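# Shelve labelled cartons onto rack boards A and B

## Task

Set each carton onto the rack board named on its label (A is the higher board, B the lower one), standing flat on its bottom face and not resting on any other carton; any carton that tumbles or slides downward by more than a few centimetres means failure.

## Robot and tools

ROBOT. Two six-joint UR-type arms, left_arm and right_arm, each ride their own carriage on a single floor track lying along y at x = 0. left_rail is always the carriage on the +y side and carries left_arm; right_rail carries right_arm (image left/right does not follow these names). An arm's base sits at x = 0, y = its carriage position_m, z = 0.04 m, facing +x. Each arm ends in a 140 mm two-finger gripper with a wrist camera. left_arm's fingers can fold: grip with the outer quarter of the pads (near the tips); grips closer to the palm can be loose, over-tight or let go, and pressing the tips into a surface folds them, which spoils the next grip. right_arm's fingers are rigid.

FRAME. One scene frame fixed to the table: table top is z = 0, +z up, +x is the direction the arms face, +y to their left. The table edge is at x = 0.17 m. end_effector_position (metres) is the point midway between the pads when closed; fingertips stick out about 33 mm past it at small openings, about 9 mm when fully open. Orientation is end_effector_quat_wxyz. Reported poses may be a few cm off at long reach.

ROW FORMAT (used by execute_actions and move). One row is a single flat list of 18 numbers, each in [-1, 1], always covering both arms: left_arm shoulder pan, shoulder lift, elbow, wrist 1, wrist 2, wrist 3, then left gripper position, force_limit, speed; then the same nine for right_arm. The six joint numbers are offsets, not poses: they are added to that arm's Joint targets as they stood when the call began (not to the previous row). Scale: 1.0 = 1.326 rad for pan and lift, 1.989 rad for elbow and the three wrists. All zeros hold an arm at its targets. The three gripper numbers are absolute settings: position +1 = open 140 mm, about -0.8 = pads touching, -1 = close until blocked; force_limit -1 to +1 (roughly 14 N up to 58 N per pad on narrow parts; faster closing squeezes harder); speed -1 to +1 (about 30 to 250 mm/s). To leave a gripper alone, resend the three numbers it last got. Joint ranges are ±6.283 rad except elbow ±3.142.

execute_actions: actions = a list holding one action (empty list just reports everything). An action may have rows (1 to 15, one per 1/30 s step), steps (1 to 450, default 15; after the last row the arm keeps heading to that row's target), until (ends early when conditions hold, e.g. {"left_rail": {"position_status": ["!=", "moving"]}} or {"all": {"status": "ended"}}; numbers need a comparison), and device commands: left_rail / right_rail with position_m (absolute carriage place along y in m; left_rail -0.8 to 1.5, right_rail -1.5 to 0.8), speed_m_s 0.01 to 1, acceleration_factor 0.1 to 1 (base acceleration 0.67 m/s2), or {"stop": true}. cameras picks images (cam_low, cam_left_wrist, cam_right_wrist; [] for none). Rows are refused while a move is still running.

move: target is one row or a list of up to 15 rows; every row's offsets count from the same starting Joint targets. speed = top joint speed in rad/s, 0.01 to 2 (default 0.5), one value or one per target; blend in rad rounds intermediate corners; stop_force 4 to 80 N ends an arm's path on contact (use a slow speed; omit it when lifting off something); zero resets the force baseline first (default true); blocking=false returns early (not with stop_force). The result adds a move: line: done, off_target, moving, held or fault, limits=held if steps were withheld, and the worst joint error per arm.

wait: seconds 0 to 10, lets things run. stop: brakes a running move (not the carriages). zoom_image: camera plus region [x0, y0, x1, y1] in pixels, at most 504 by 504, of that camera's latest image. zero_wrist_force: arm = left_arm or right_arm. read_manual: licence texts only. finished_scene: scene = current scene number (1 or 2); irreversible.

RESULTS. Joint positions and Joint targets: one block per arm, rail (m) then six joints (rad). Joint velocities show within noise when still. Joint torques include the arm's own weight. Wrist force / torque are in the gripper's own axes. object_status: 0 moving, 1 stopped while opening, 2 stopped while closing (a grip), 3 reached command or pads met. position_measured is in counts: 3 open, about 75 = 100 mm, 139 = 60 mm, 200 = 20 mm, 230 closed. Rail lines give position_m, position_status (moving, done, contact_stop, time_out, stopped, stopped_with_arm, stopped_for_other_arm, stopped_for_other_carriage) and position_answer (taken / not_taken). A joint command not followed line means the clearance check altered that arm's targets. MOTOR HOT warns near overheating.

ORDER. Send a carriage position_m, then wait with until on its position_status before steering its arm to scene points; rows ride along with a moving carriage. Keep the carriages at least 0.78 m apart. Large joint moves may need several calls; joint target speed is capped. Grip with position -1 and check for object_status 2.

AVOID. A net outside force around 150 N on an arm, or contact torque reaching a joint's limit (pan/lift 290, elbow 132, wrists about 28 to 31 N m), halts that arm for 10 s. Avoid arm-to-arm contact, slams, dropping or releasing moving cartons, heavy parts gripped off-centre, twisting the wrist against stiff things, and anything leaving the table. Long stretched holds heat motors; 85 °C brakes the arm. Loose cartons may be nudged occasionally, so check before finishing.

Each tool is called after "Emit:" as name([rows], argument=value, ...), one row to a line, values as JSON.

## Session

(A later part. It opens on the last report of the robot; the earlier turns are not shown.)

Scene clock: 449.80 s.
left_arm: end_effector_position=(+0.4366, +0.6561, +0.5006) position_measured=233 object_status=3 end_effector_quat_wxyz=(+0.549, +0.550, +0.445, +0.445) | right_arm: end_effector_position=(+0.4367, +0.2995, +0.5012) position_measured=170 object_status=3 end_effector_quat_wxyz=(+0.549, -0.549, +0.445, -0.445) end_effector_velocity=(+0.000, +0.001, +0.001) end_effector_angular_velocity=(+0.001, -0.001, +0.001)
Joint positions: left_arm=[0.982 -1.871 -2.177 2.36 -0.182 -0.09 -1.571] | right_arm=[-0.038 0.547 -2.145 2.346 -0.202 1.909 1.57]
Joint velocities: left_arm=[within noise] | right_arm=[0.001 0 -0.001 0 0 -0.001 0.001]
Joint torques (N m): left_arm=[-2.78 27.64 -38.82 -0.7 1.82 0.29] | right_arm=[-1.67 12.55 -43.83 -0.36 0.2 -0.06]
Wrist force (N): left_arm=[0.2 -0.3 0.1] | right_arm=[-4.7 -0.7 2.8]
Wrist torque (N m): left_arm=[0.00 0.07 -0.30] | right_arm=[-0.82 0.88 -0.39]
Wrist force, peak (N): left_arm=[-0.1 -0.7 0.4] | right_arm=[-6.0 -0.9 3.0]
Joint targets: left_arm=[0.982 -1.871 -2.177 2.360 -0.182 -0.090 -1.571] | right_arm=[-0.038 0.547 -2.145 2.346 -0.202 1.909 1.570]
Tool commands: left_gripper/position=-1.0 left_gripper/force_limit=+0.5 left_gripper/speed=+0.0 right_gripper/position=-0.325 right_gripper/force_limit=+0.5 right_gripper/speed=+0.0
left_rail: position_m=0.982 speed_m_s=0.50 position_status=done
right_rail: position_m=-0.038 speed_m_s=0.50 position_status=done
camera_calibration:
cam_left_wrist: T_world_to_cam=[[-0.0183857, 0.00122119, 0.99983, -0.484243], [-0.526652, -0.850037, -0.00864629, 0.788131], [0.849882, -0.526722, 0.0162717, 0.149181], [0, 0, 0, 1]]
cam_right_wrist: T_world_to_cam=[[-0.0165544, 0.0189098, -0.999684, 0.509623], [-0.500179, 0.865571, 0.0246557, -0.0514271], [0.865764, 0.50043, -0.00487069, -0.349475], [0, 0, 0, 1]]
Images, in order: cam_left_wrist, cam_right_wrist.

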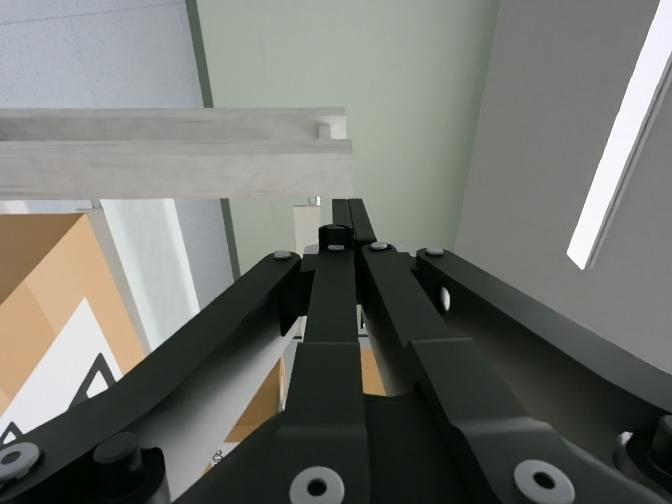

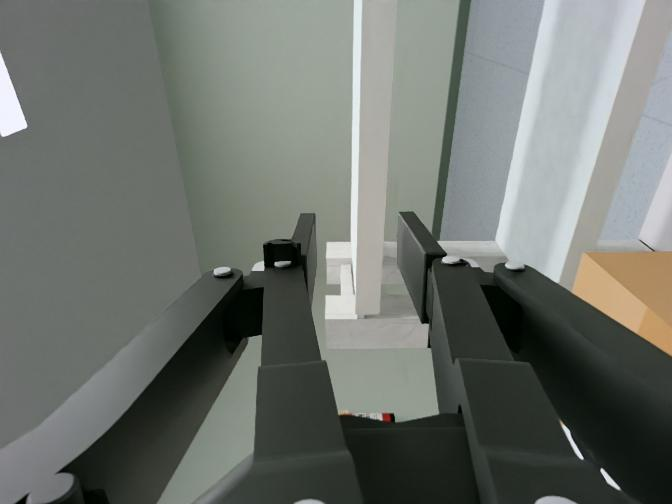

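Emit:
move(target=[0,0.2523,0.1673,-0.3355,0,0,-1,0.5,0,0,0.2540,0.1635,-0.3329,0,0,-0.325,0.5,0], speed=0.15, stop_force=20, cameras=["cam_left_wrist","cam_right_wrist"])

Emit:
move(target=[0.0452,0.1055,-0.0469,-0.0235,0.0301,0,-1,0.5,0,0.1255,0.0960,-0.0454,-0.0187,0.0837,0,-0.325,0.5,0], speed=0.05, stop_force=18, cameras=["cam_left_wrist","cam_right_wrist"])

Scene clock: 466.80 s.
Wrist force, peak (N): left_arm=[0.1 -1.0 0.4] | right_arm=[-4.7 -0.7 3.4]
left_rail: position_m=0.982 speed_m_s=0.50 position_status=done
right_rail: position_m=-0.038 speed_m_s=0.50 position_status=done
move: done
camera_calibration:
cam_left_wrist: T_world_to_cam=[[-0.0183855, 0.00122199, 0.99983, -0.245434], [-0.526657, -0.850034, -0.00864558, 0.786252], [0.849879, -0.526727, 0.0162718, 0.153119], [0, 0, 0, 1]]
cam_right_wrist: T_world_to_cam=[[-0.0164636, 0.0189652, -0.999685, 0.270668], [-0.500182, 0.865569, 0.0246582, -0.0456042], [0.865764, 0.50043, -0.00476432, -0.350899], [0, 0, 0, 1]]
Images, in order: cam_left_wrist, cam_right_wrist.

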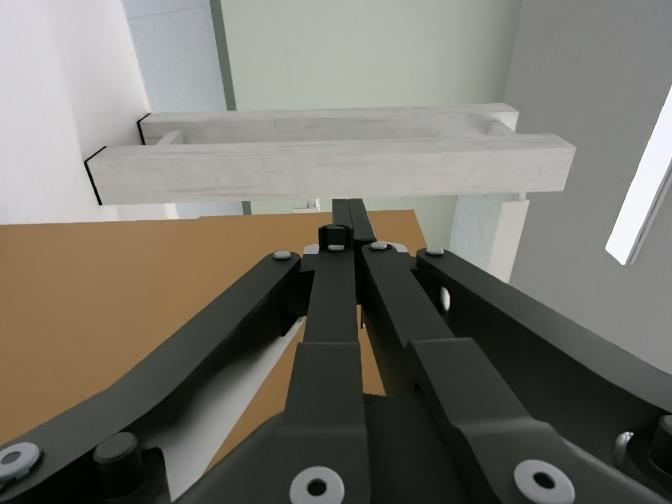

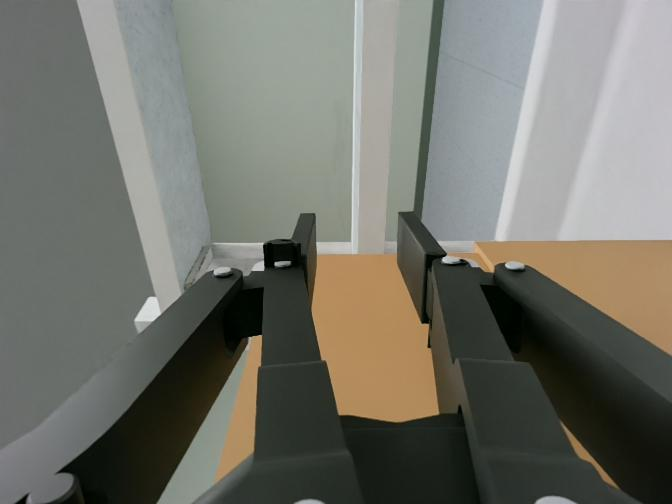

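Scene clock: 470.83 s.
left_arm: end_effector_position=(+0.4362, +0.6093, +0.2624) position_measured=233 object_status=3 end_effector_quat_wxyz=(+0.549, +0.550, +0.445, +0.445) | right_arm: end_effector_position=(+0.4377, +0.3453, +0.2628) position_measured=170 object_status=3 end_effector_quat_wxyz=(+0.550, -0.549, +0.445, -0.445)
Joint positions: left_arm=[0.982 -1.819 -1.722 2.612 -0.889 -0.039 -1.571] | right_arm=[-0.038 0.692 -1.697 2.593 -0.896 2.054 1.57]
Joint torques (N m): left_arm=[-20.63 -32.2 -26.23 0.76 2.03 0.16] | right_arm=[-7.55 -29.67 -25.35 0.38 -10.03 -0.28]
Wrist force (N): left_arm=[16.5 10.1 -5.7] | right_arm=[11.0 -3.2 -1.9]
Wrist torque (N m): left_arm=[-0.29 0.71 -0.45] | right_arm=[-0.74 1.16 -0.08]
Wrist force, peak (N): left_arm=[23.3 14.3 -11.0] | right_arm=[19.2 -6.1 -3.4]
Joint targets: left_arm=[0.982 -1.819 -1.722 2.612 -0.889 -0.039 -1.571] | right_arm=[-0.038 0.692 -1.697 2.593 -0.896 2.054 1.570]
left_rail: position_m=0.982 speed_m_s=0.50 position_status=done
right_rail: position_m=-0.038 speed_m_s=0.50 position_status=done
move: contact (left_arm, right_arm); left_arm: the shoulder lift is farthest, 0.020 rad from its target; right_arm: the shoulder pan is farthest, 0.022 rad from its target
camera_calibration:
cam_left_wrist: T_world_to_cam=[[-0.0183242, 0.00127904, 0.999831, -0.246101], [-0.52655, -0.850101, -0.00856275, 0.746078], [0.849947, -0.526618, 0.0162509, 0.128606], [0, 0, 0, 1]]
cam_right_wrist: T_world_to_cam=[[-0.0163912, 0.0191593, -0.999682, 0.270293], [-0.499983, 0.86568, 0.024789, -0.0848108], [0.86588, 0.50023, -0.00461019, -0.374483], [0, 0, 0, 1]]
Images, in order: cam_left_wrist, cam_right_wrist.

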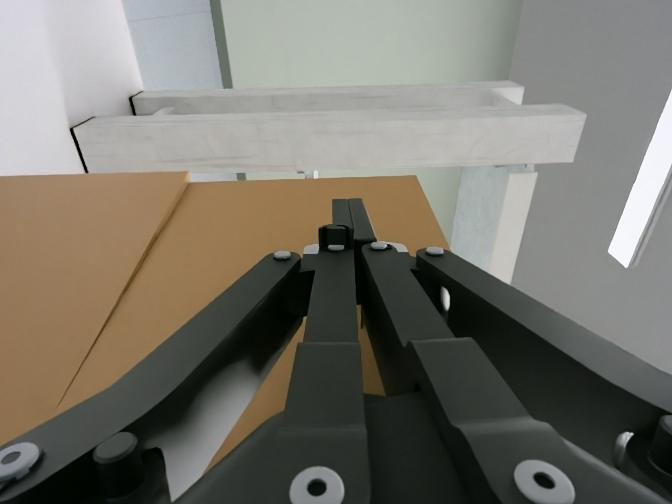

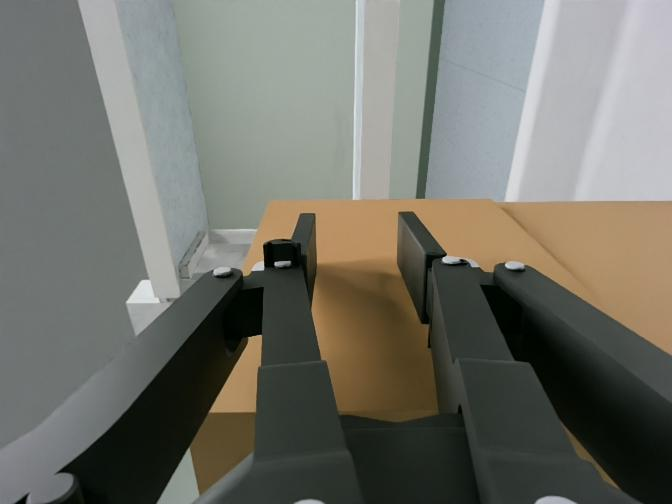

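Emit:
move(target=[-0.0010,-0.0033,0.0024,-0.0007,-0.0006,0,-1,0.5,0,-0.0103,-0.0091,0.0054,0.0006,-0.0072,0,-0.325,0.5,0], speed=0.03, cameras=[])

Emit:
execute_actions([
  {"left_rail":{"position_m":0.9765,"speed_m_s":0.01},"right_rail":{"position_m":-0.0295,"speed_m_s":0.01},"steps":90,"until":{"all":{"status":"ended"}}},
], cameras=[])

Scene clock: 486.40 s.
Wrist force, peak (N): left_arm=[16.6 10.7 -5.6] | right_arm=[11.7 -2.6 -2.2]
left_rail: position_m=0.982 speed_m_s=0.50 position_status=done
right_rail: position_m=-0.038 speed_m_s=0.50 position_status=done
move: done

Scene clock: 487.53 s.
left_arm: end_effector_position=(+0.4365, +0.6064, +0.2617) position_measured=233 object_status=3 end_effector_quat_wxyz=(+0.550, +0.549, +0.445, +0.445) | right_arm: end_effector_position=(+0.4367, +0.3482, +0.2623) position_measured=170 object_status=3 end_effector_quat_wxyz=(+0.550, -0.549, +0.445, -0.445)
Joint positions: left_arm=[0.977 -1.82 -1.726 2.617 -0.891 -0.04 -1.571] | right_arm=[-0.03 0.678 -1.71 2.604 -0.895 2.04 1.57]
Joint torques (N m): left_arm=[-11.66 -25.86 -61.71 -1.65 20.57 -0.24] | right_arm=[22.09 -9.69 -40.91 0.14 -16.04 -0.31]
Wrist force (N): left_arm=[48.9 9.6 -12.5] | right_arm=[59.9 -13.6 -16.1]
Wrist torque (N m): left_arm=[-0.26 1.84 -0.46] | right_arm=[-0.23 1.85 0.30]
Wrist force, peak (N): left_arm=[48.9 9.6 -12.5] | right_arm=[59.9 -13.6 -16.1]
Joint targets: left_arm=[0.977 -1.820 -1.726 2.617 -0.891 -0.040 -1.571] | right_arm=[-0.030 0.678 -1.710 2.604 -0.895 2.040 1.570]
Tool commands: left_gripper/position=-1.0 left_gripper/force_limit=+0.5 left_gripper/speed=+0.0 right_gripper/position=-0.325 right_gripper/force_limit=+0.5 right_gripper/speed=+0.0
left_rail: position_m=0.977 speed_m_s=0.01 position_status=done
right_rail: position_m=-0.030 speed_m_s=0.01 position_status=done

Emit:
move(target=[0,-0.0682,-0.0195,0.0650,0,0,-1,0.5,0,0,-0.0672,-0.0191,0.0639,0,0,-0.325,0.5,0], speed=0.05, cameras=["cam_left_wrist","cam_right_wrist"])

Scene clock: 492.70 s.
left_arm: end_effector_position=(+0.4365, +0.6062, +0.3007) position_measured=233 object_status=3 end_effector_quat_wxyz=(+0.550, +0.549, +0.445, +0.445) | right_arm: end_effector_position=(+0.4367, +0.3484, +0.3013) position_measured=170 object_status=3 end_effector_quat_wxyz=(+0.550, -0.549, +0.445, -0.445)
Joint positions: left_arm=[0.976 -1.82 -1.817 2.578 -0.762 -0.04 -1.571] | right_arm=[-0.029 0.678 -1.798 2.566 -0.768 2.04 1.57]
Joint torques (N m): left_arm=[-22.06 -30.44 -79.9 -1.1 26.53 -0.04] | right_arm=[18.31 -30.18 -60.29 -3.01 -11 -0.04]
Wrist force (N): left_arm=[53.5 -12.0 -9.6] | right_arm=[51.6 6.7 -9.7]
Wrist torque (N m): left_arm=[0.38 2.07 -0.17] | right_arm=[-0.89 1.74 0.14]
Wrist force, peak (N): left_arm=[63.3 -11.9 -10.9] | right_arm=[62.1 -13.0 -17.3]
Joint targets: left_arm=[0.977 -1.820 -1.817 2.578 -0.762 -0.040 -1.571] | right_arm=[-0.030 0.678 -1.799 2.566 -0.768 2.040 1.570]
left_rail: position_m=0.976 position_m_goal=0.977 speed_m_s=0.01 position_status=done
right_rail: position_m=-0.029 position_m_goal=-0.030 speed_m_s=0.01 position_status=done
move: done
camera_calibration:
cam_left_wrist: T_world_to_cam=[[-0.0180931, 0.0021908, 0.999834, -0.285089], [-0.526658, -0.850043, -0.00766788, 0.743692], [0.849885, -0.526709, 0.0165337, 0.126146], [0, 0, 0, 1]]
cam_right_wrist: T_world_to_cam=[[-0.0162896, 0.0192245, -0.999682, 0.30863], [-0.500565, 0.865344, 0.0247976, -0.0885748], [0.865546, 0.50081, -0.00447298, -0.375003], [0, 0, 0, 1]]
Images, in order: cam_left_wrist, cam_right_wrist.

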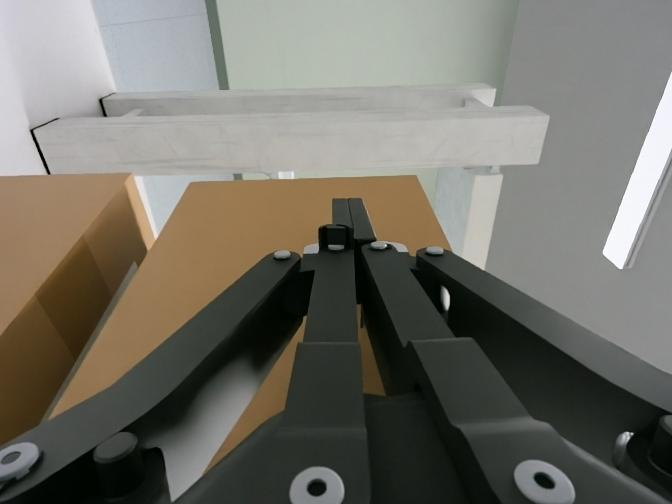

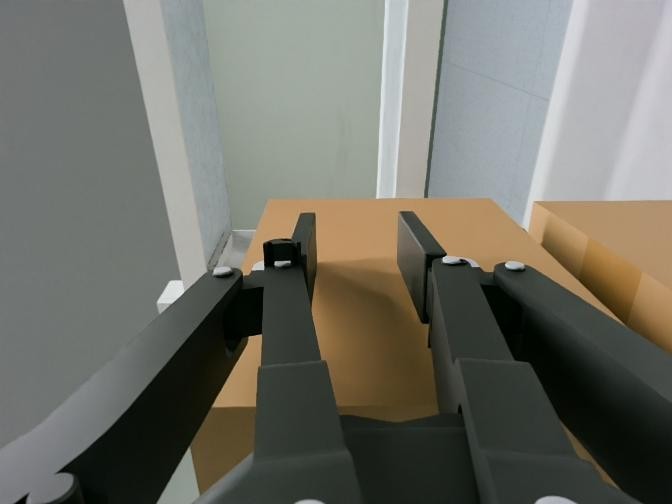

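Emit:
move([
  [0.0592,-0.0417,-0.0290,0.0568,0.0395,0,-1,0.5,0,-0.0357,-0.0420,-0.0285,0.0565,-0.0238,0,-0.325,0.5,0],
  [0.1469,-0.0547,-0.0613,0.0977,0.0979,0,-1,0.5,0,-0.0841,-0.0560,-0.0604,0.0977,-0.0561,0,-0.325,0.5,0],
  [0.2132,0.0084,-0.0886,0.0830,0.1421,0,-1,0.5,0,-0.1740,-0.0712,-0.0542,0.1016,-0.1160,0,-0.325,0.5,0],
  [0.2736,0.0681,-0.1183,0.0729,0.1824,0,-1,0.5,0,-0.2645,-0.0754,-0.0525,0.1028,-0.1763,0,-0.325,0.5,0],
  [0.3237,0.1234,-0.1494,0.0671,0.2158,0,-1,0.5,0,-0.3488,-0.0709,-0.0543,0.1016,-0.2325,0,-0.325,0.5,0],
], speed=0.08, blend=0.01, cameras=["cam_left_wrist","cam_right_wrist"])

Scene clock: 521.30 s.
left_arm: end_effector_position=(+0.5780, +0.5312, +0.3757) position_measured=233 object_status=3 end_effector_quat_wxyz=(+0.550, +0.549, +0.445, +0.445) | right_arm: end_effector_position=(+0.5782, +0.2733, +0.3764) position_measured=170 object_status=3 end_effector_quat_wxyz=(+0.550, -0.549, +0.445, -0.445)
Joint positions: left_arm=[0.976 -1.391 -1.653 2.281 -0.628 0.389 -1.571] | right_arm=[-0.03 0.216 -1.893 2.458 -0.566 1.577 1.57]
Joint torques (N m): left_arm=[-20.64 -6.6 -85.48 -13.12 28.87 0.34] | right_arm=[17.97 -2.46 -55.24 -12.87 -28.43 0.12]
Wrist force (N): left_arm=[52.8 -11.2 -9.9] | right_arm=[50.8 8.3 -9.4]
Wrist torque (N m): left_arm=[0.21 2.02 -0.21] | right_arm=[-0.82 1.76 -0.18]
Wrist force, peak (N): left_arm=[62.8 -12.3 -11.1] | right_arm=[61.0 8.2 -11.9]
Joint targets: left_arm=[0.977 -1.391 -1.653 2.281 -0.628 0.389 -1.571] | right_arm=[-0.030 0.216 -1.893 2.458 -0.566 1.577 1.570]
left_rail: position_m=0.976 position_m_goal=0.977 speed_m_s=0.01 position_status=done
right_rail: position_m=-0.030 speed_m_s=0.01 position_status=done
move: done
camera_calibration:
cam_left_wrist: T_world_to_cam=[[-0.0181634, 0.0022633, 0.999832, -0.357393], [-0.526671, -0.850035, -0.00764357, 0.754994], [0.849875, -0.526722, 0.0166316, -0.0348551], [0, 0, 0, 1]]
cam_right_wrist: T_world_to_cam=[[-0.016141, 0.0187932, -0.999693, 0.387462], [-0.500513, 0.865387, 0.0243496, 0.0454868], [0.865579, 0.500752, -0.00456198, -0.459495], [0, 0, 0, 1]]
Images, in order: cam_left_wrist, cam_right_wrist.

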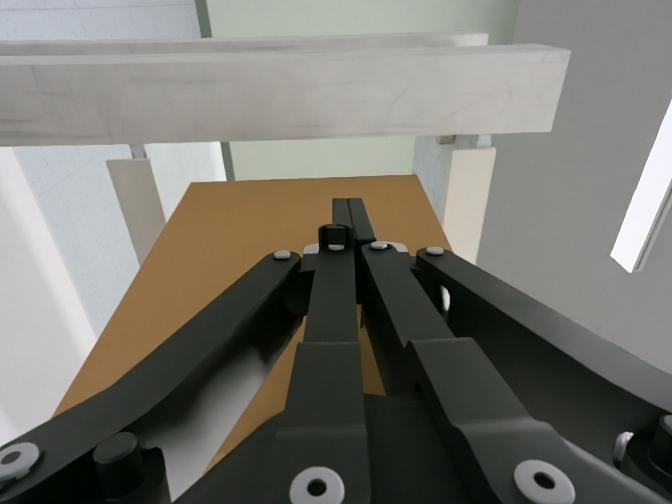

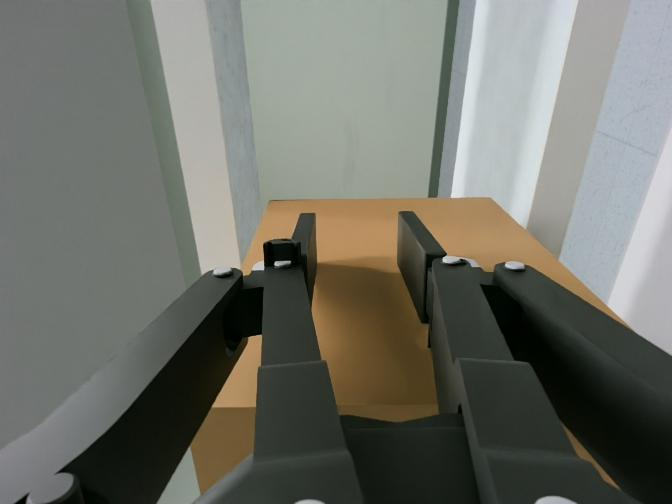

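Emit:
move([
  [0.0503,0.0554,-0.0347,-0.0022,0.0335,0,-1,0.5,0,-0.0777,0.0204,-0.0084,-0.0053,-0.0518,0,-0.325,0.5,0],
  [0.0928,0.1079,-0.0709,-0.0010,0.0619,0,-1,0.5,0,-0.1441,0.0485,-0.0206,-0.0118,-0.0961,0,-0.325,0.5,0],
  [0.1274,0.1449,-0.0984,0.0017,0.0849,0,-1,0.5,0,-0.1785,0.0818,-0.0361,-0.0185,-0.1190,0,-0.325,0.5,0],
], speed=0.08, blend=0.01, cameras=["cam_left_wrist","cam_right_wrist"])

Emit:
move([
  [0.0453,0.0266,-0.0206,0.0030,0.0302,0,-1,0.5,0,0.0014,0.0506,-0.0258,-0.0079,0.0010,0,-0.325,0.5,0],
  [0.0875,0.0540,-0.0428,0.0069,0.0584,0,-1,0.5,0,0.0027,0.0982,-0.0528,-0.0127,0.0018,0,-0.325,0.5,0],
  [0.1269,0.0822,-0.0665,0.0118,0.0846,0,-1,0.5,0,0.0037,0.1434,-0.0808,-0.0148,0.0025,0,-0.325,0.5,0],
  [0.1439,0.0953,-0.0778,0.0143,0.0959,0,-1,0.5,0,0.0041,0.1634,-0.0940,-0.0149,0.0027,0,-0.325,0.5,0],
], speed=0.06, blend=0.01, cameras=["cam_left_wrist","cam_right_wrist"])

Emit:
move(target=[0,0.0191,0.0101,-0.0229,0,0,-1,0.5,0,0,0.0235,0.0117,-0.0274,0,0,-0.325,0.5,0], speed=0.025, stop_force=9, cameras=["cam_left_wrist","cam_right_wrist"])

Emit:
move(target=[0,0.0110,0.0058,-0.0131,0,0,-1,0.5,0,0,0.0135,0.0067,-0.0157,0,0,-0.325,0.5,0], speed=0.02, stop_force=10, cameras=["cam_left_wrist","cam_right_wrist"])

Scene clock: 545.17 s.
Wrist force, peak (N): left_arm=[59.8 -10.6 -10.8] | right_arm=[57.5 9.7 -12.0]
left_rail: position_m=0.976 position_m_goal=0.977 speed_m_s=0.01 position_status=done
right_rail: position_m=-0.029 position_m_goal=-0.030 speed_m_s=0.01 position_status=done
move: done
camera_calibration:
cam_left_wrist: T_world_to_cam=[[-0.0182618, 0.00243097, 0.99983, -0.355548], [-0.526623, -0.850065, -0.00755186, 0.752252], [0.849903, -0.526671, 0.0168039, -0.154167], [0, 0, 0, 1]]
cam_right_wrist: T_world_to_cam=[[-0.0159975, 0.0185644, -0.9997, 0.390354], [-0.500525, 0.865387, 0.0240797, 0.151896], [0.865574, 0.50076, -0.00455206, -0.513515], [0, 0, 0, 1]]
Images, in order: cam_left_wrist, cam_right_wrist.

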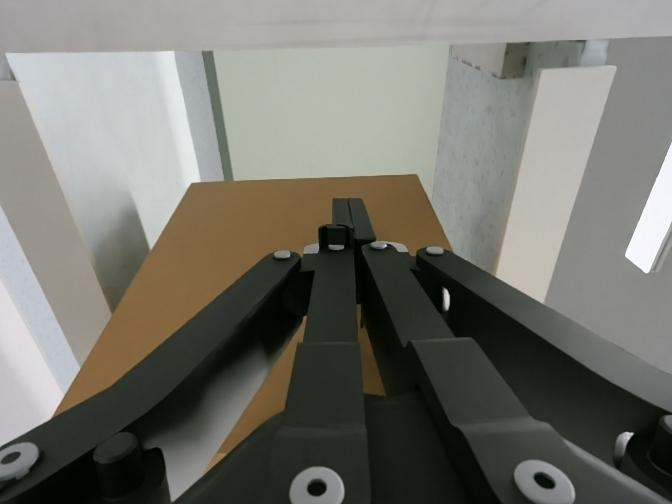

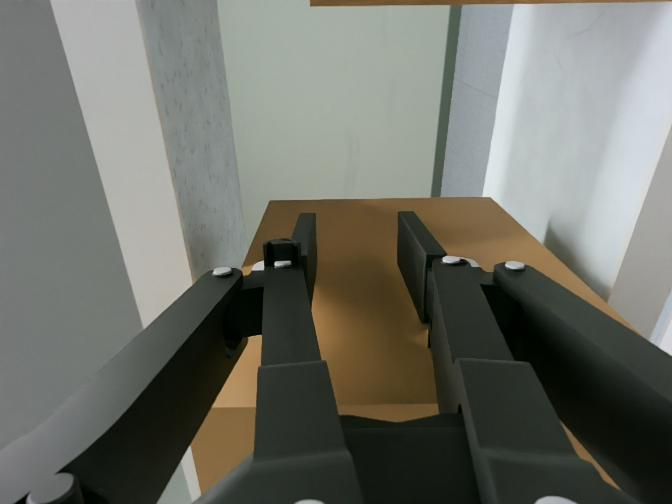

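Scene clock: 549.13 s.
Wrist force, peak (N): left_arm=[56.5 -9.9 -10.4] | right_arm=[54.5 9.6 -10.7]
left_rail: position_m=0.976 position_m_goal=0.977 speed_m_s=0.01 position_status=done
right_rail: position_m=-0.029 position_m_goal=-0.030 speed_m_s=0.01 position_status=done
move: done
camera_calibration:
cam_left_wrist: T_world_to_cam=[[-0.0182938, 0.00233635, 0.99983, -0.353257], [-0.526551, -0.850109, -0.00764776, 0.815939], [0.849947, -0.526601, 0.0167819, -0.257037], [0, 0, 0, 1]]
cam_right_wrist: T_world_to_cam=[[-0.0160599, 0.0185704, -0.999699, 0.392358], [-0.500556, 0.865368, 0.0241164, 0.212513], [0.865555, 0.500793, -0.00460222, -0.61816], [0, 0, 0, 1]]
Images, in order: cam_left_wrist, cam_right_wrist.

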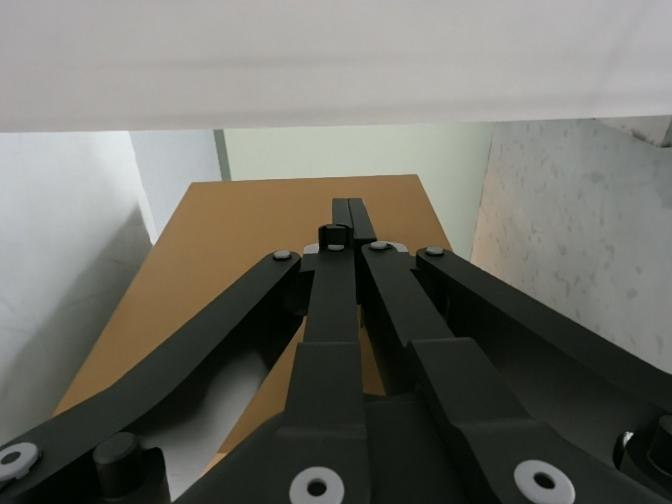

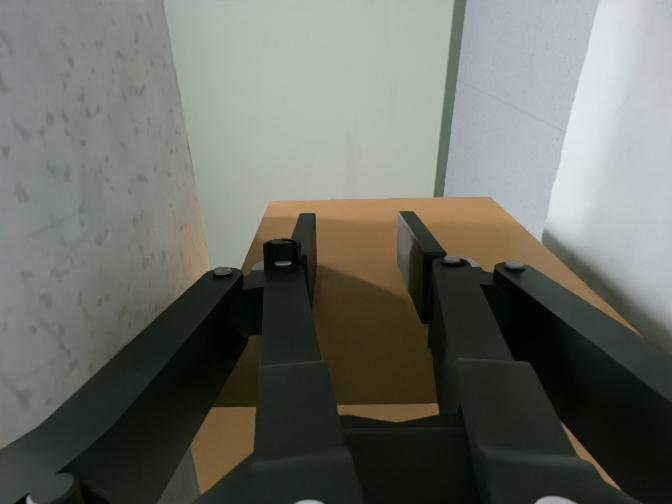

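Scene clock: 552.17 s.
Wrist force, peak (N): left_arm=[53.1 -9.7 -9.5] | right_arm=[51.2 10.2 -10.6]
left_rail: position_m=0.976 position_m_goal=0.977 speed_m_s=0.01 position_status=done
right_rail: position_m=-0.029 position_m_goal=-0.030 speed_m_s=0.01 position_status=done
move: done
camera_calibration:
cam_left_wrist: T_world_to_cam=[[-0.0183633, 0.00245256, 0.999828, -0.328327], [-0.526549, -0.850111, -0.00758556, 0.815797], [0.849946, -0.526598, 0.0169023, -0.256777], [0, 0, 0, 1]]
cam_right_wrist: T_world_to_cam=[[-0.0159997, 0.0185696, -0.9997, 0.367381], [-0.500555, 0.865369, 0.0240855, 0.213221], [0.865557, 0.50079, -0.00455058, -0.618458], [0, 0, 0, 1]]
Images, in order: cam_left_wrist, cam_right_wrist.

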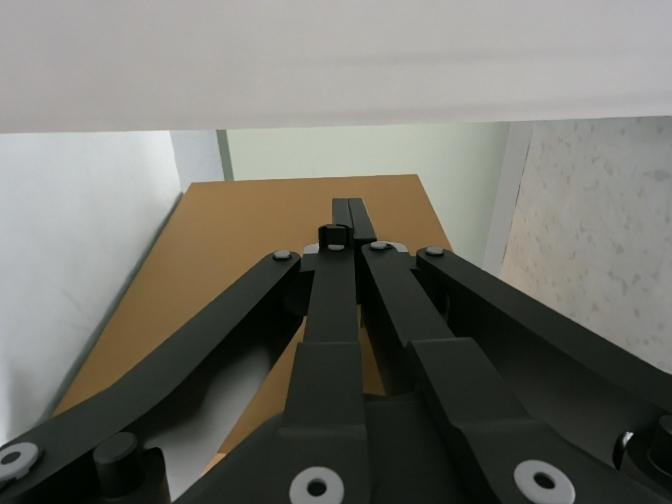

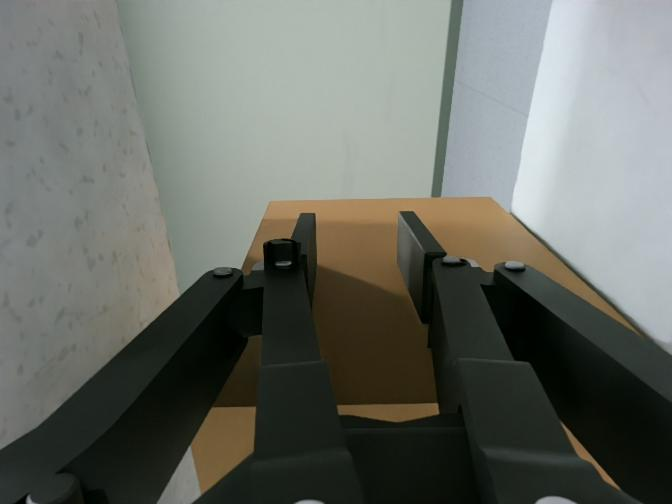

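Scene clock: 554.13 s.
left_arm: end_effector_position=(+0.7989, +0.4662, +0.3464) position_measured=233 object_status=3 end_effector_quat_wxyz=(+0.550, +0.549, +0.445, +0.445) | right_arm: end_effector_position=(+0.7992, +0.2082, +0.3452) position_measured=170 object_status=3 end_effector_quat_wxyz=(+0.550, -0.549, +0.444, -0.446)
Joint positions: left_arm=[0.976 -1.032 -1.305 1.955 -0.65 0.749 -1.571] | right_arm=[-0.029 -0.015 -1.528 2.228 -0.701 1.346 1.57]
Joint torques (N m): left_arm=[-33.51 -82.2 -72.86 -2.97 25.74 0.4] | right_arm=[51.02 -54.66 -41.16 0.25 -10.47 0.46]
Wrist force (N): left_arm=[49.8 -1.5 -8.8] | right_arm=[52.3 1.5 -11.5]
Wrist torque (N m): left_arm=[0.01 2.00 -0.30] | right_arm=[-0.45 1.77 -0.08]
Wrist force, peak (N): left_arm=[52.1 -10.1 -9.3] | right_arm=[54.1 2.9 -12.1]
Joint targets: left_arm=[0.977 -1.032 -1.305 1.955 -0.650 0.749 -1.571] | right_arm=[-0.030 -0.015 -1.528 2.228 -0.701 1.346 1.570]
left_rail: position_m=0.976 position_m_goal=0.977 speed_m_s=0.01 position_status=done
right_rail: position_m=-0.029 position_m_goal=-0.030 speed_m_s=0.01 position_status=done
move: contact (left_arm, right_arm); left_arm: the wrist 1 is farthest, 0.018 rad from its target; right_arm: the wrist 1 is farthest, 0.017 rad from its target
camera_calibration:
cam_left_wrist: T_world_to_cam=[[-0.0184742, 0.00263807, 0.999826, -0.323821], [-0.526559, -0.850106, -0.00748641, 0.815763], [0.849938, -0.526605, 0.0170941, -0.256695], [0, 0, 0, 1]]
cam_right_wrist: T_world_to_cam=[[-0.0157633, 0.0185659, -0.999703, 0.360848], [-0.500561, 0.86537, 0.0239639, 0.213338], [0.865558, 0.50079, -0.00434771, -0.618421], [0, 0, 0, 1]]
Images, in order: cam_left_wrist, cam_right_wrist.

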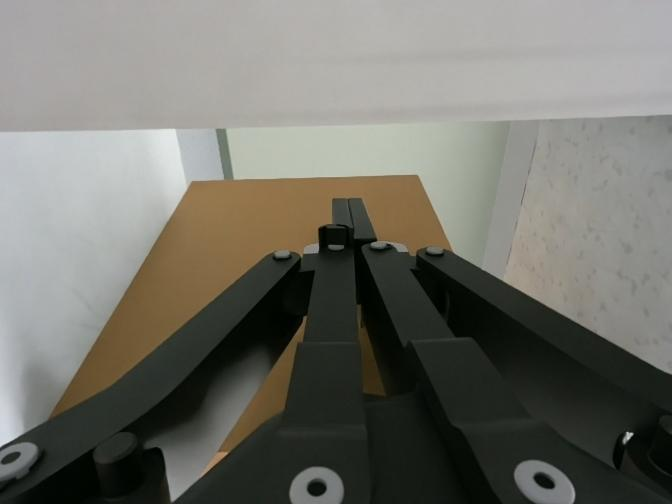

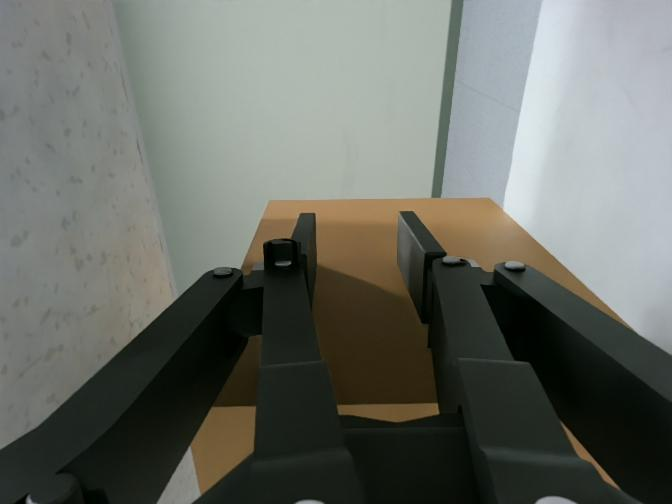

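Emit:
move([
  [0.0123,-0.0131,0.0120,-0.0033,0.0082,0,-1,0.5,0,-0.0281,-0.0080,0.0044,0.0014,-0.0188,0,-0.325,0.5,0],
  [-0.0754,-0.0741,0.0642,-0.0148,-0.0502,0,-1,0.5,0,-0.0360,-0.1065,0.0670,0.0044,-0.0240,0,-0.325,0.5,0],
  [-0.1986,-0.1418,0.1170,-0.0225,-0.1324,0,-1,0.5,0,-0.0507,-0.2444,0.1353,0.0281,-0.0338,0,-0.325,0.5,0],
], speed=[0.03,0.12,0.2], cameras=["cam_left_wrist","cam_right_wrist"])

Emit:
move([
  [-0.1532,-0.3129,-0.0717,0.2802,-0.1021,0,-1,0.5,0,0.3549,-0.1493,-0.1863,0.2859,0.2366,0,-0.325,0.5,0],
  [-0.1532,-0.3129,-0.0717,0.2802,-0.1021,0,-1,0.5,0,0.3549,-0.1493,-0.1863,0.6369,0.2366,0,-0.325,0.5,0],
], speed=0.35, blend=0.03)

Scene clock: 582.10 s.
Wrist force, peak (N): left_arm=[50.4 -1.3 -8.3] | right_arm=[52.7 1.4 -11.6]
left_rail: position_m=0.977 speed_m_s=0.01 position_status=done
right_rail: position_m=-0.030 speed_m_s=0.01 position_status=done
move: done
camera_calibration:
cam_left_wrist: T_world_to_cam=[[-0.0183355, 0.00279379, 0.999828, -0.326761], [-0.526548, -0.850114, -0.00728073, 0.74403], [0.849948, -0.526591, 0.0170583, -0.106422], [0, 0, 0, 1]]
cam_right_wrist: T_world_to_cam=[[-0.0166867, 0.0185534, -0.999689, 0.35985], [-0.500537, 0.865371, 0.0244155, 0.144876], [0.865554, 0.500789, -0.00515354, -0.465966], [0, 0, 0, 1]]
Images, in order: cam_left_wrist, cam_right_wrist.

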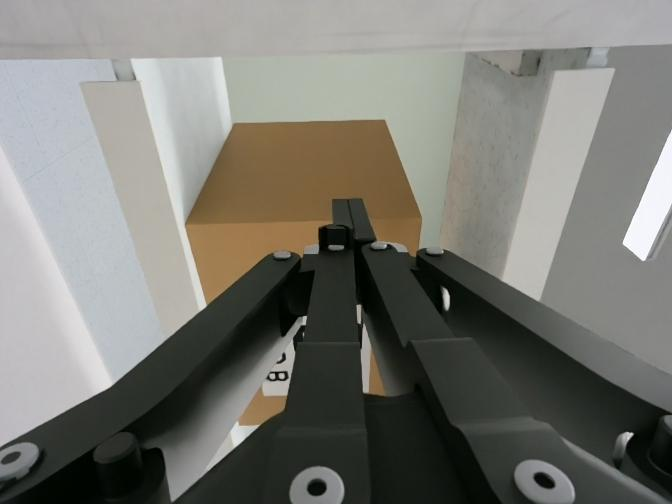

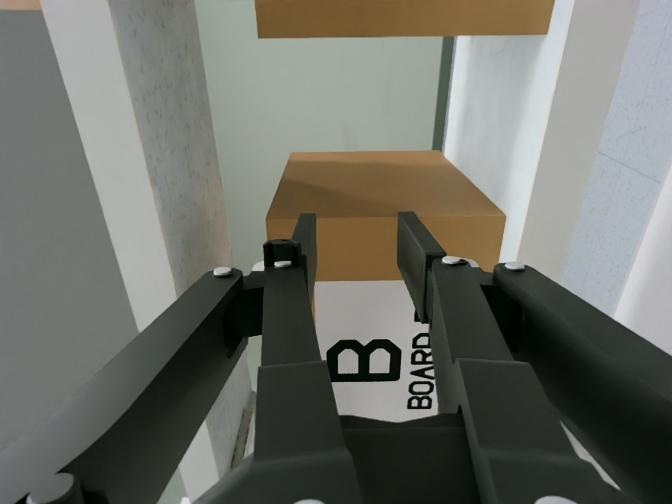

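Scene clock: 586.30 s.
left_arm: end_effector_position=(+0.5332, +0.5554, +0.6012) position_measured=233 object_status=3 end_effector_quat_wxyz=(+0.550, +0.549, +0.445, +0.445) | right_arm: end_effector_position=(+0.3895, +0.2524, +0.4135) position_measured=170 object_status=3 end_effector_quat_wxyz=(-0.305, +0.728, -0.534, +0.302)
Joint positions: left_arm=[0.977 -1.498 -1.908 2.045 -0.138 0.282 -1.571] | right_arm=[-0.03 0.388 -2.05 2.127 0.621 1.749 1.57]
Joint torques (N m): left_arm=[-15.91 -39.6 -59.33 1.74 -2.41 0.08] | right_arm=[8.07 -8.39 -38.57 4.16 3.82 0.09]
Wrist force (N): left_arm=[-0.2 -0.5 0.0] | right_arm=[-0.1 -4.6 0.0]
Wrist torque (N m): left_arm=[-0.04 0.13 -0.30] | right_arm=[-1.44 -0.09 -0.19]
Wrist force, peak (N): left_arm=[1.0 -2.3 1.0] | right_arm=[-0.1 -6.6 1.8]
Joint targets: left_arm=[0.977 -1.498 -1.908 2.045 -0.138 0.282 -1.571] | right_arm=[-0.030 0.388 -2.050 2.127 0.621 1.749 1.570]
left_rail: position_m=0.977 speed_m_s=0.01 position_status=done
right_rail: position_m=-0.030 speed_m_s=0.01 position_status=done
move: done
camera_calibration:
cam_left_wrist: T_world_to_cam=[[-0.0181965, 0.0030158, 0.99983, -0.584058], [-0.526607, -0.85008, -0.00701992, 0.75334], [0.849914, -0.526645, 0.0170566, 0.0118212], [0, 0, 0, 1]]
cam_right_wrist: T_world_to_cam=[[-0.609631, -0.223471, -0.760534, 0.615284], [-0.456448, 0.883375, 0.106315, -0.0873526], [0.648078, 0.411957, -0.640535, 0.0845298], [0, 0, 0, 1]]

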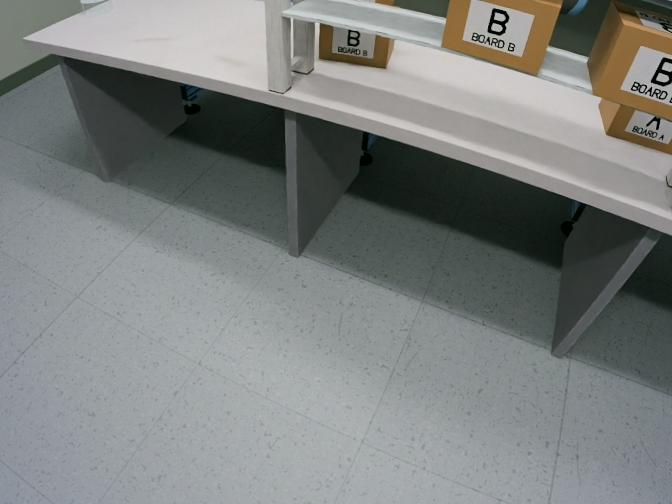

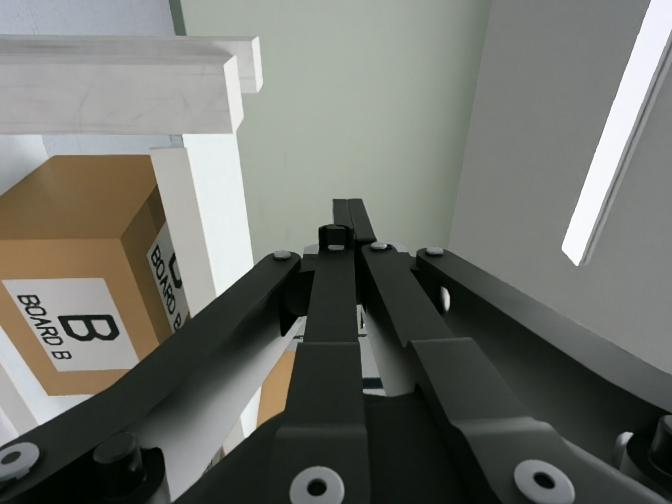

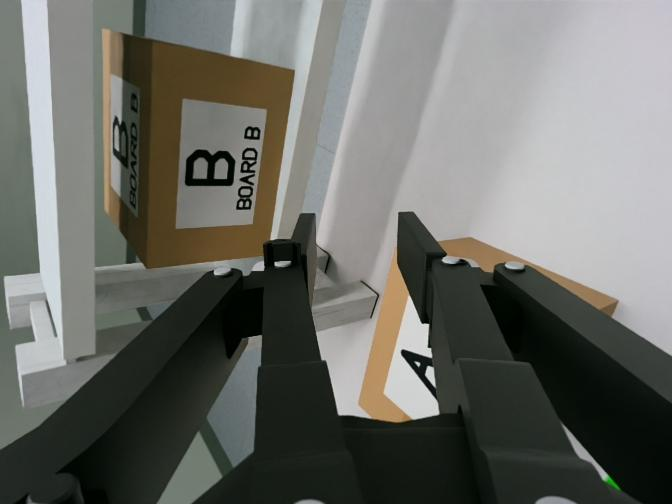

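Emit:
move(target=[-0.2959,-0.1757,0.1962,-0.0786,-0.1971,0,-1,0.5,0,0.1251,-0.0578,0.1521,-0.4645,0.0836,0,-0.325,0.5,0], speed=0.5, cameras=["cam_left_wrist"])

Emit:
move([
  [0,0.1931,0.1164,-0.2451,0,0,-1,0.5,0,0,0.1936,0.1152,-0.2443,0,0,-0.325,0.5,0],
  [0,0.3822,0.1544,-0.4092,0,0,-1,0.5,0,0,0.3797,0.1525,-0.4056,0,0,-0.325,0.5,0],
  [0,0.6489,0.1732,-0.6058,0,0,-1,0.5,0,0,0.6396,0.1709,-0.5973,0,0,-0.325,0.5,0],
], speed=0.2, blend=0.03, stop_force=20, cameras=["cam_left_wrist","cam_right_wrist"])

Emit:
move(target=[0.0440,0.0195,-0.0511,0.0381,0.0293,0,-1,0.5,0,0.1271,0.0216,-0.0538,0.0394,0.0848,0,-0.325,0.5,0], speed=0.05, stop_force=18, cameras=["cam_left_wrist","cam_right_wrist"])

Scene clock: 623.93 s.
Wrist force, peak (N): left_arm=[0.4 -1.4 -0.2] | right_arm=[0.1 -6.2 0.8]
left_rail: position_m=0.977 speed_m_s=0.01 position_status=done
right_rail: position_m=-0.029 position_m_goal=-0.030 speed_m_s=0.01 position_status=done
move: done
camera_calibration:
cam_left_wrist: T_world_to_cam=[[-0.0181139, 0.00210118, 0.999834, -0.435553], [-0.526889, -0.849899, -0.0077595, 0.774844], [0.849741, -0.526942, 0.0165021, 0.149587], [0, 0, 0, 1]]
Images, in order: cam_left_wrist.

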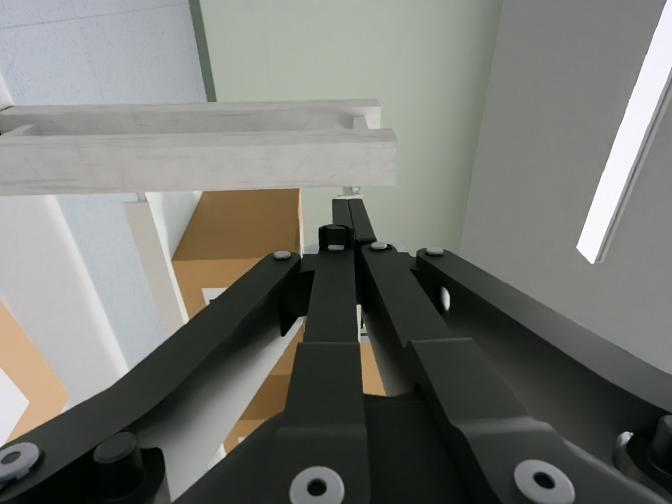

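Scene clock: 630.97 s.
Wrist force, peak (N): left_arm=[0.0 -0.8 0.6] | right_arm=[0.2 -5.2 -0.3]
left_rail: position_m=0.977 speed_m_s=0.01 position_status=done
right_rail: position_m=-0.029 position_m_goal=-0.030 speed_m_s=0.01 position_status=done
move: done
camera_calibration:
cam_left_wrist: T_world_to_cam=[[-0.0181165, 0.00209324, 0.999834, -0.102338], [-0.526891, -0.849897, -0.00776768, 0.772199], [0.84974, -0.526944, 0.0165001, 0.155094], [0, 0, 0, 1]]
cam_right_wrist: T_world_to_cam=[[-0.0169598, 0.0186639, -0.999682, 0.126511], [-0.500187, 0.865566, 0.0246458, -0.050729], [0.865751, 0.500446, -0.00534443, -0.349408], [0, 0, 0, 1]]
Images, in order: cam_left_wrist, cam_right_wrist.

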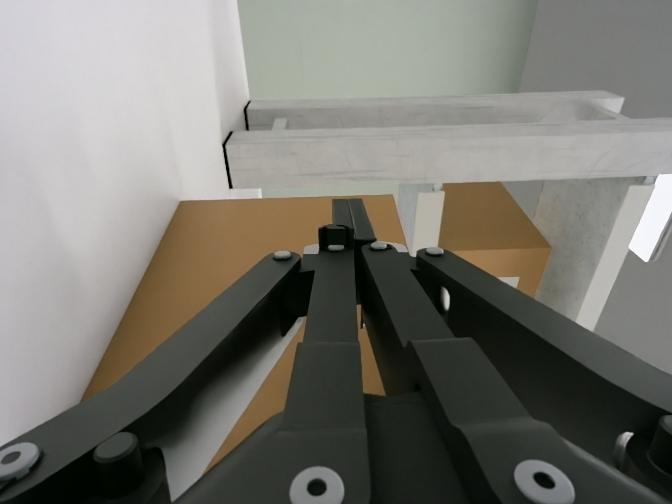

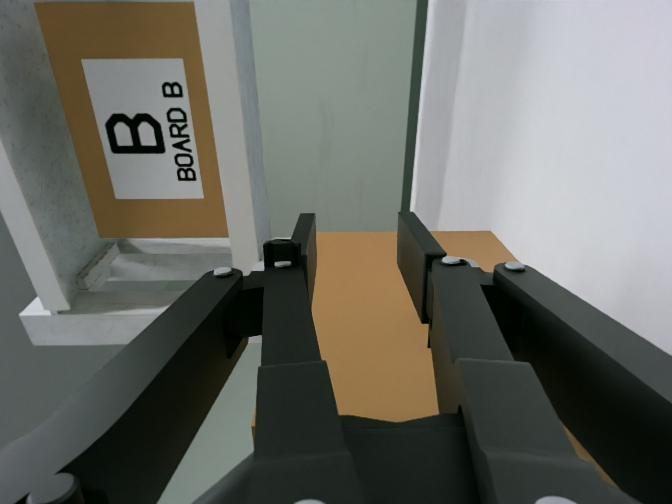

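Scene clock: 634.57 s.
left_arm: end_effector_position=(+0.4298, +0.6088, +0.1175) position_measured=233 object_status=3 end_effector_quat_wxyz=(+0.550, +0.550, +0.445, +0.445) | right_arm: end_effector_position=(+0.4324, +0.3430, +0.1177) position_measured=170 object_status=3 end_effector_quat_wxyz=(+0.549, -0.549, +0.445, -0.445)
Joint positions: left_arm=[0.977 -1.848 -1.261 2.705 -1.444 -0.067 -1.571] | right_arm=[-0.03 0.674 -1.258 2.693 -1.434 2.036 1.57]
Joint torques (N m): left_arm=[-23.62 -60.75 -6.9 -3.63 1.31 0.37] | right_arm=[-8.01 -49.27 -2.41 -6.13 -7.84 -0.04]
Wrist force (N): left_arm=[14.7 -7.3 -1.8] | right_arm=[11.1 -7.5 1.1]
Wrist torque (N m): left_arm=[0.21 0.74 -0.20] | right_arm=[-1.64 0.06 -0.07]
Wrist force, peak (N): left_arm=[21.6 -6.6 -4.6] | right_arm=[19.0 -6.9 -3.7]
Joint targets: left_arm=[0.977 -1.848 -1.261 2.705 -1.443 -0.067 -1.571] | right_arm=[-0.030 0.674 -1.258 2.693 -1.434 2.036 1.570]
left_rail: position_m=0.977 speed_m_s=0.01 position_status=done
right_rail: position_m=-0.030 speed_m_s=0.01 position_status=done
move: contact (left_arm, right_arm); left_arm: the elbow is farthest, 0.028 rad from its target; right_arm: the shoulder pan is farthest, 0.049 rad from its target
camera_calibration:
cam_left_wrist: T_world_to_cam=[[-0.0181629, 0.00193213, 0.999833, -0.10187], [-0.526696, -0.850017, -0.00792533, 0.740953], [0.84986, -0.526752, 0.0164565, 0.136243], [0, 0, 0, 1]]
cam_right_wrist: T_world_to_cam=[[-0.0170321, 0.0186275, -0.999681, 0.125594], [-0.499934, 0.865713, 0.0246488, -0.0818888], [0.865896, 0.500195, -0.00543235, -0.369213], [0, 0, 0, 1]]
Images, in order: cam_left_wrist, cam_right_wrist.

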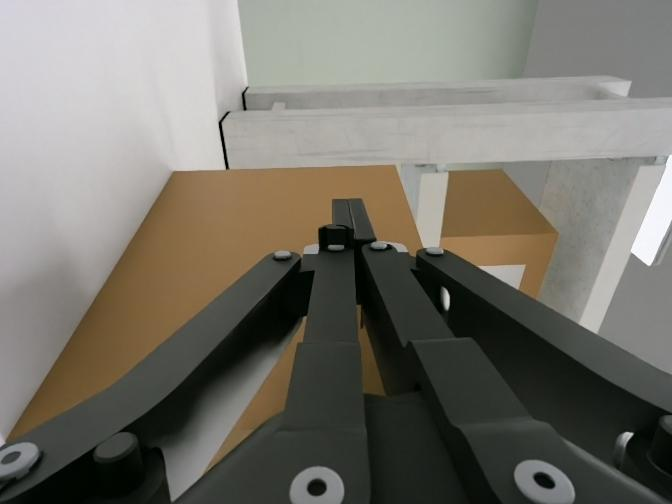

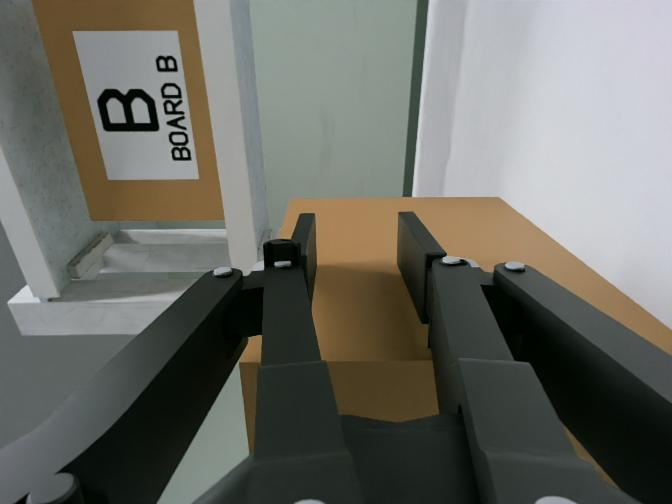

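Emit:
execute_actions([
  {"left_rail":{"position_m":0.992,"speed_m_s":0.03},"right_rail":{"position_m":-0.042,"speed_m_s":0.03},"steps":90,"until":{"all":{"status":"ended"}}},
], cameras=[])

Emit:
move(target=[0.0276,0.0026,-0.0088,0.0065,0.0180,0,-1,0.5,0,-0.0071,0.0006,-0.0034,0.0025,-0.0050,0,-0.325,0.5,0], speed=0.05, cameras=[])

Emit:
execute_actions([
  {"left_rail":{"position_m":0.98,"speed_m_s":0.01},"right_rail":{"position_m":-0.0277,"speed_m_s":0.01},"steps":120,"until":{"all":{"status":"ended"}}},
], cameras=["cam_left_wrist"])

Scene clock: 653.03 s.
Wrist force, peak (N): left_arm=[15.0 -9.2 -1.9] | right_arm=[14.0 -8.2 -0.4]
Tool commands: left_gripper/position=-1.0 left_gripper/force_limit=+0.5 left_gripper/speed=+0.0 right_gripper/position=-0.325 right_gripper/force_limit=+0.5 right_gripper/speed=+0.0
left_rail: position_m=0.992 speed_m_s=0.03 position_status=done
right_rail: position_m=-0.042 speed_m_s=0.03 position_status=done

Scene clock: 654.13 s.
Wrist force, peak (N): left_arm=[-0.6 -0.4 0.6] | right_arm=[-0.6 -5.3 0.8]
left_rail: position_m=0.992 speed_m_s=0.03 position_status=done
right_rail: position_m=-0.042 speed_m_s=0.03 position_status=done
move: done

Scene clock: 655.83 s.
left_arm: end_effector_position=(+0.4383, +0.6067, +0.1179) position_measured=233 object_status=3 end_effector_quat_wxyz=(+0.550, +0.549, +0.445, +0.445) | right_arm: end_effector_position=(+0.4383, +0.3464, +0.1183) position_measured=170 object_status=3 end_effector_quat_wxyz=(+0.550, -0.549, +0.445, -0.445)
Joint positions: left_arm=[0.98 -1.811 -1.258 2.688 -1.431 -0.031 -1.571] | right_arm=[-0.028 0.664 -1.258 2.686 -1.43 2.026 1.57]
Joint torques (N m): left_arm=[-14.07 -23.21 -36.7 -3.23 12.83 -0.06] | right_arm=[20.66 -24.57 -22.3 0.15 -14.32 0.41]
Wrist force (N): left_arm=[45.1 2.0 -7.4] | right_arm=[60.8 -21.1 -15.9]
Wrist torque (N m): left_arm=[-0.04 1.91 -0.34] | right_arm=[-1.23 0.44 0.15]
Wrist force, peak (N): left_arm=[45.4 2.6 -6.8] | right_arm=[60.8 -21.1 -15.9]
Joint targets: left_arm=[0.980 -1.811 -1.258 2.687 -1.431 -0.031 -1.571] | right_arm=[-0.028 0.665 -1.258 2.686 -1.430 2.026 1.570]
Tool commands: left_gripper/position=-1.0 left_gripper/force_limit=+0.5 left_gripper/speed=+0.0 right_gripper/position=-0.325 right_gripper/force_limit=+0.5 right_gripper/speed=+0.0
left_rail: position_m=0.980 speed_m_s=0.01 position_status=done
right_rail: position_m=-0.028 speed_m_s=0.01 position_status=done
camera_calibration:
cam_left_wrist: T_world_to_cam=[[-0.0179463, 0.00278604, 0.999835, -0.102726], [-0.525812, -0.850572, -0.0070678, 0.74351], [0.850412, -0.525852, 0.0167295, 0.127082], [0, 0, 0, 1]]
Images, in order: cam_left_wrist.

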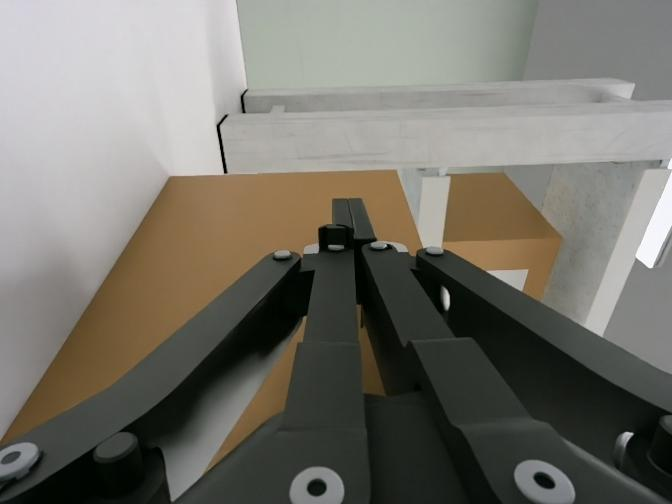

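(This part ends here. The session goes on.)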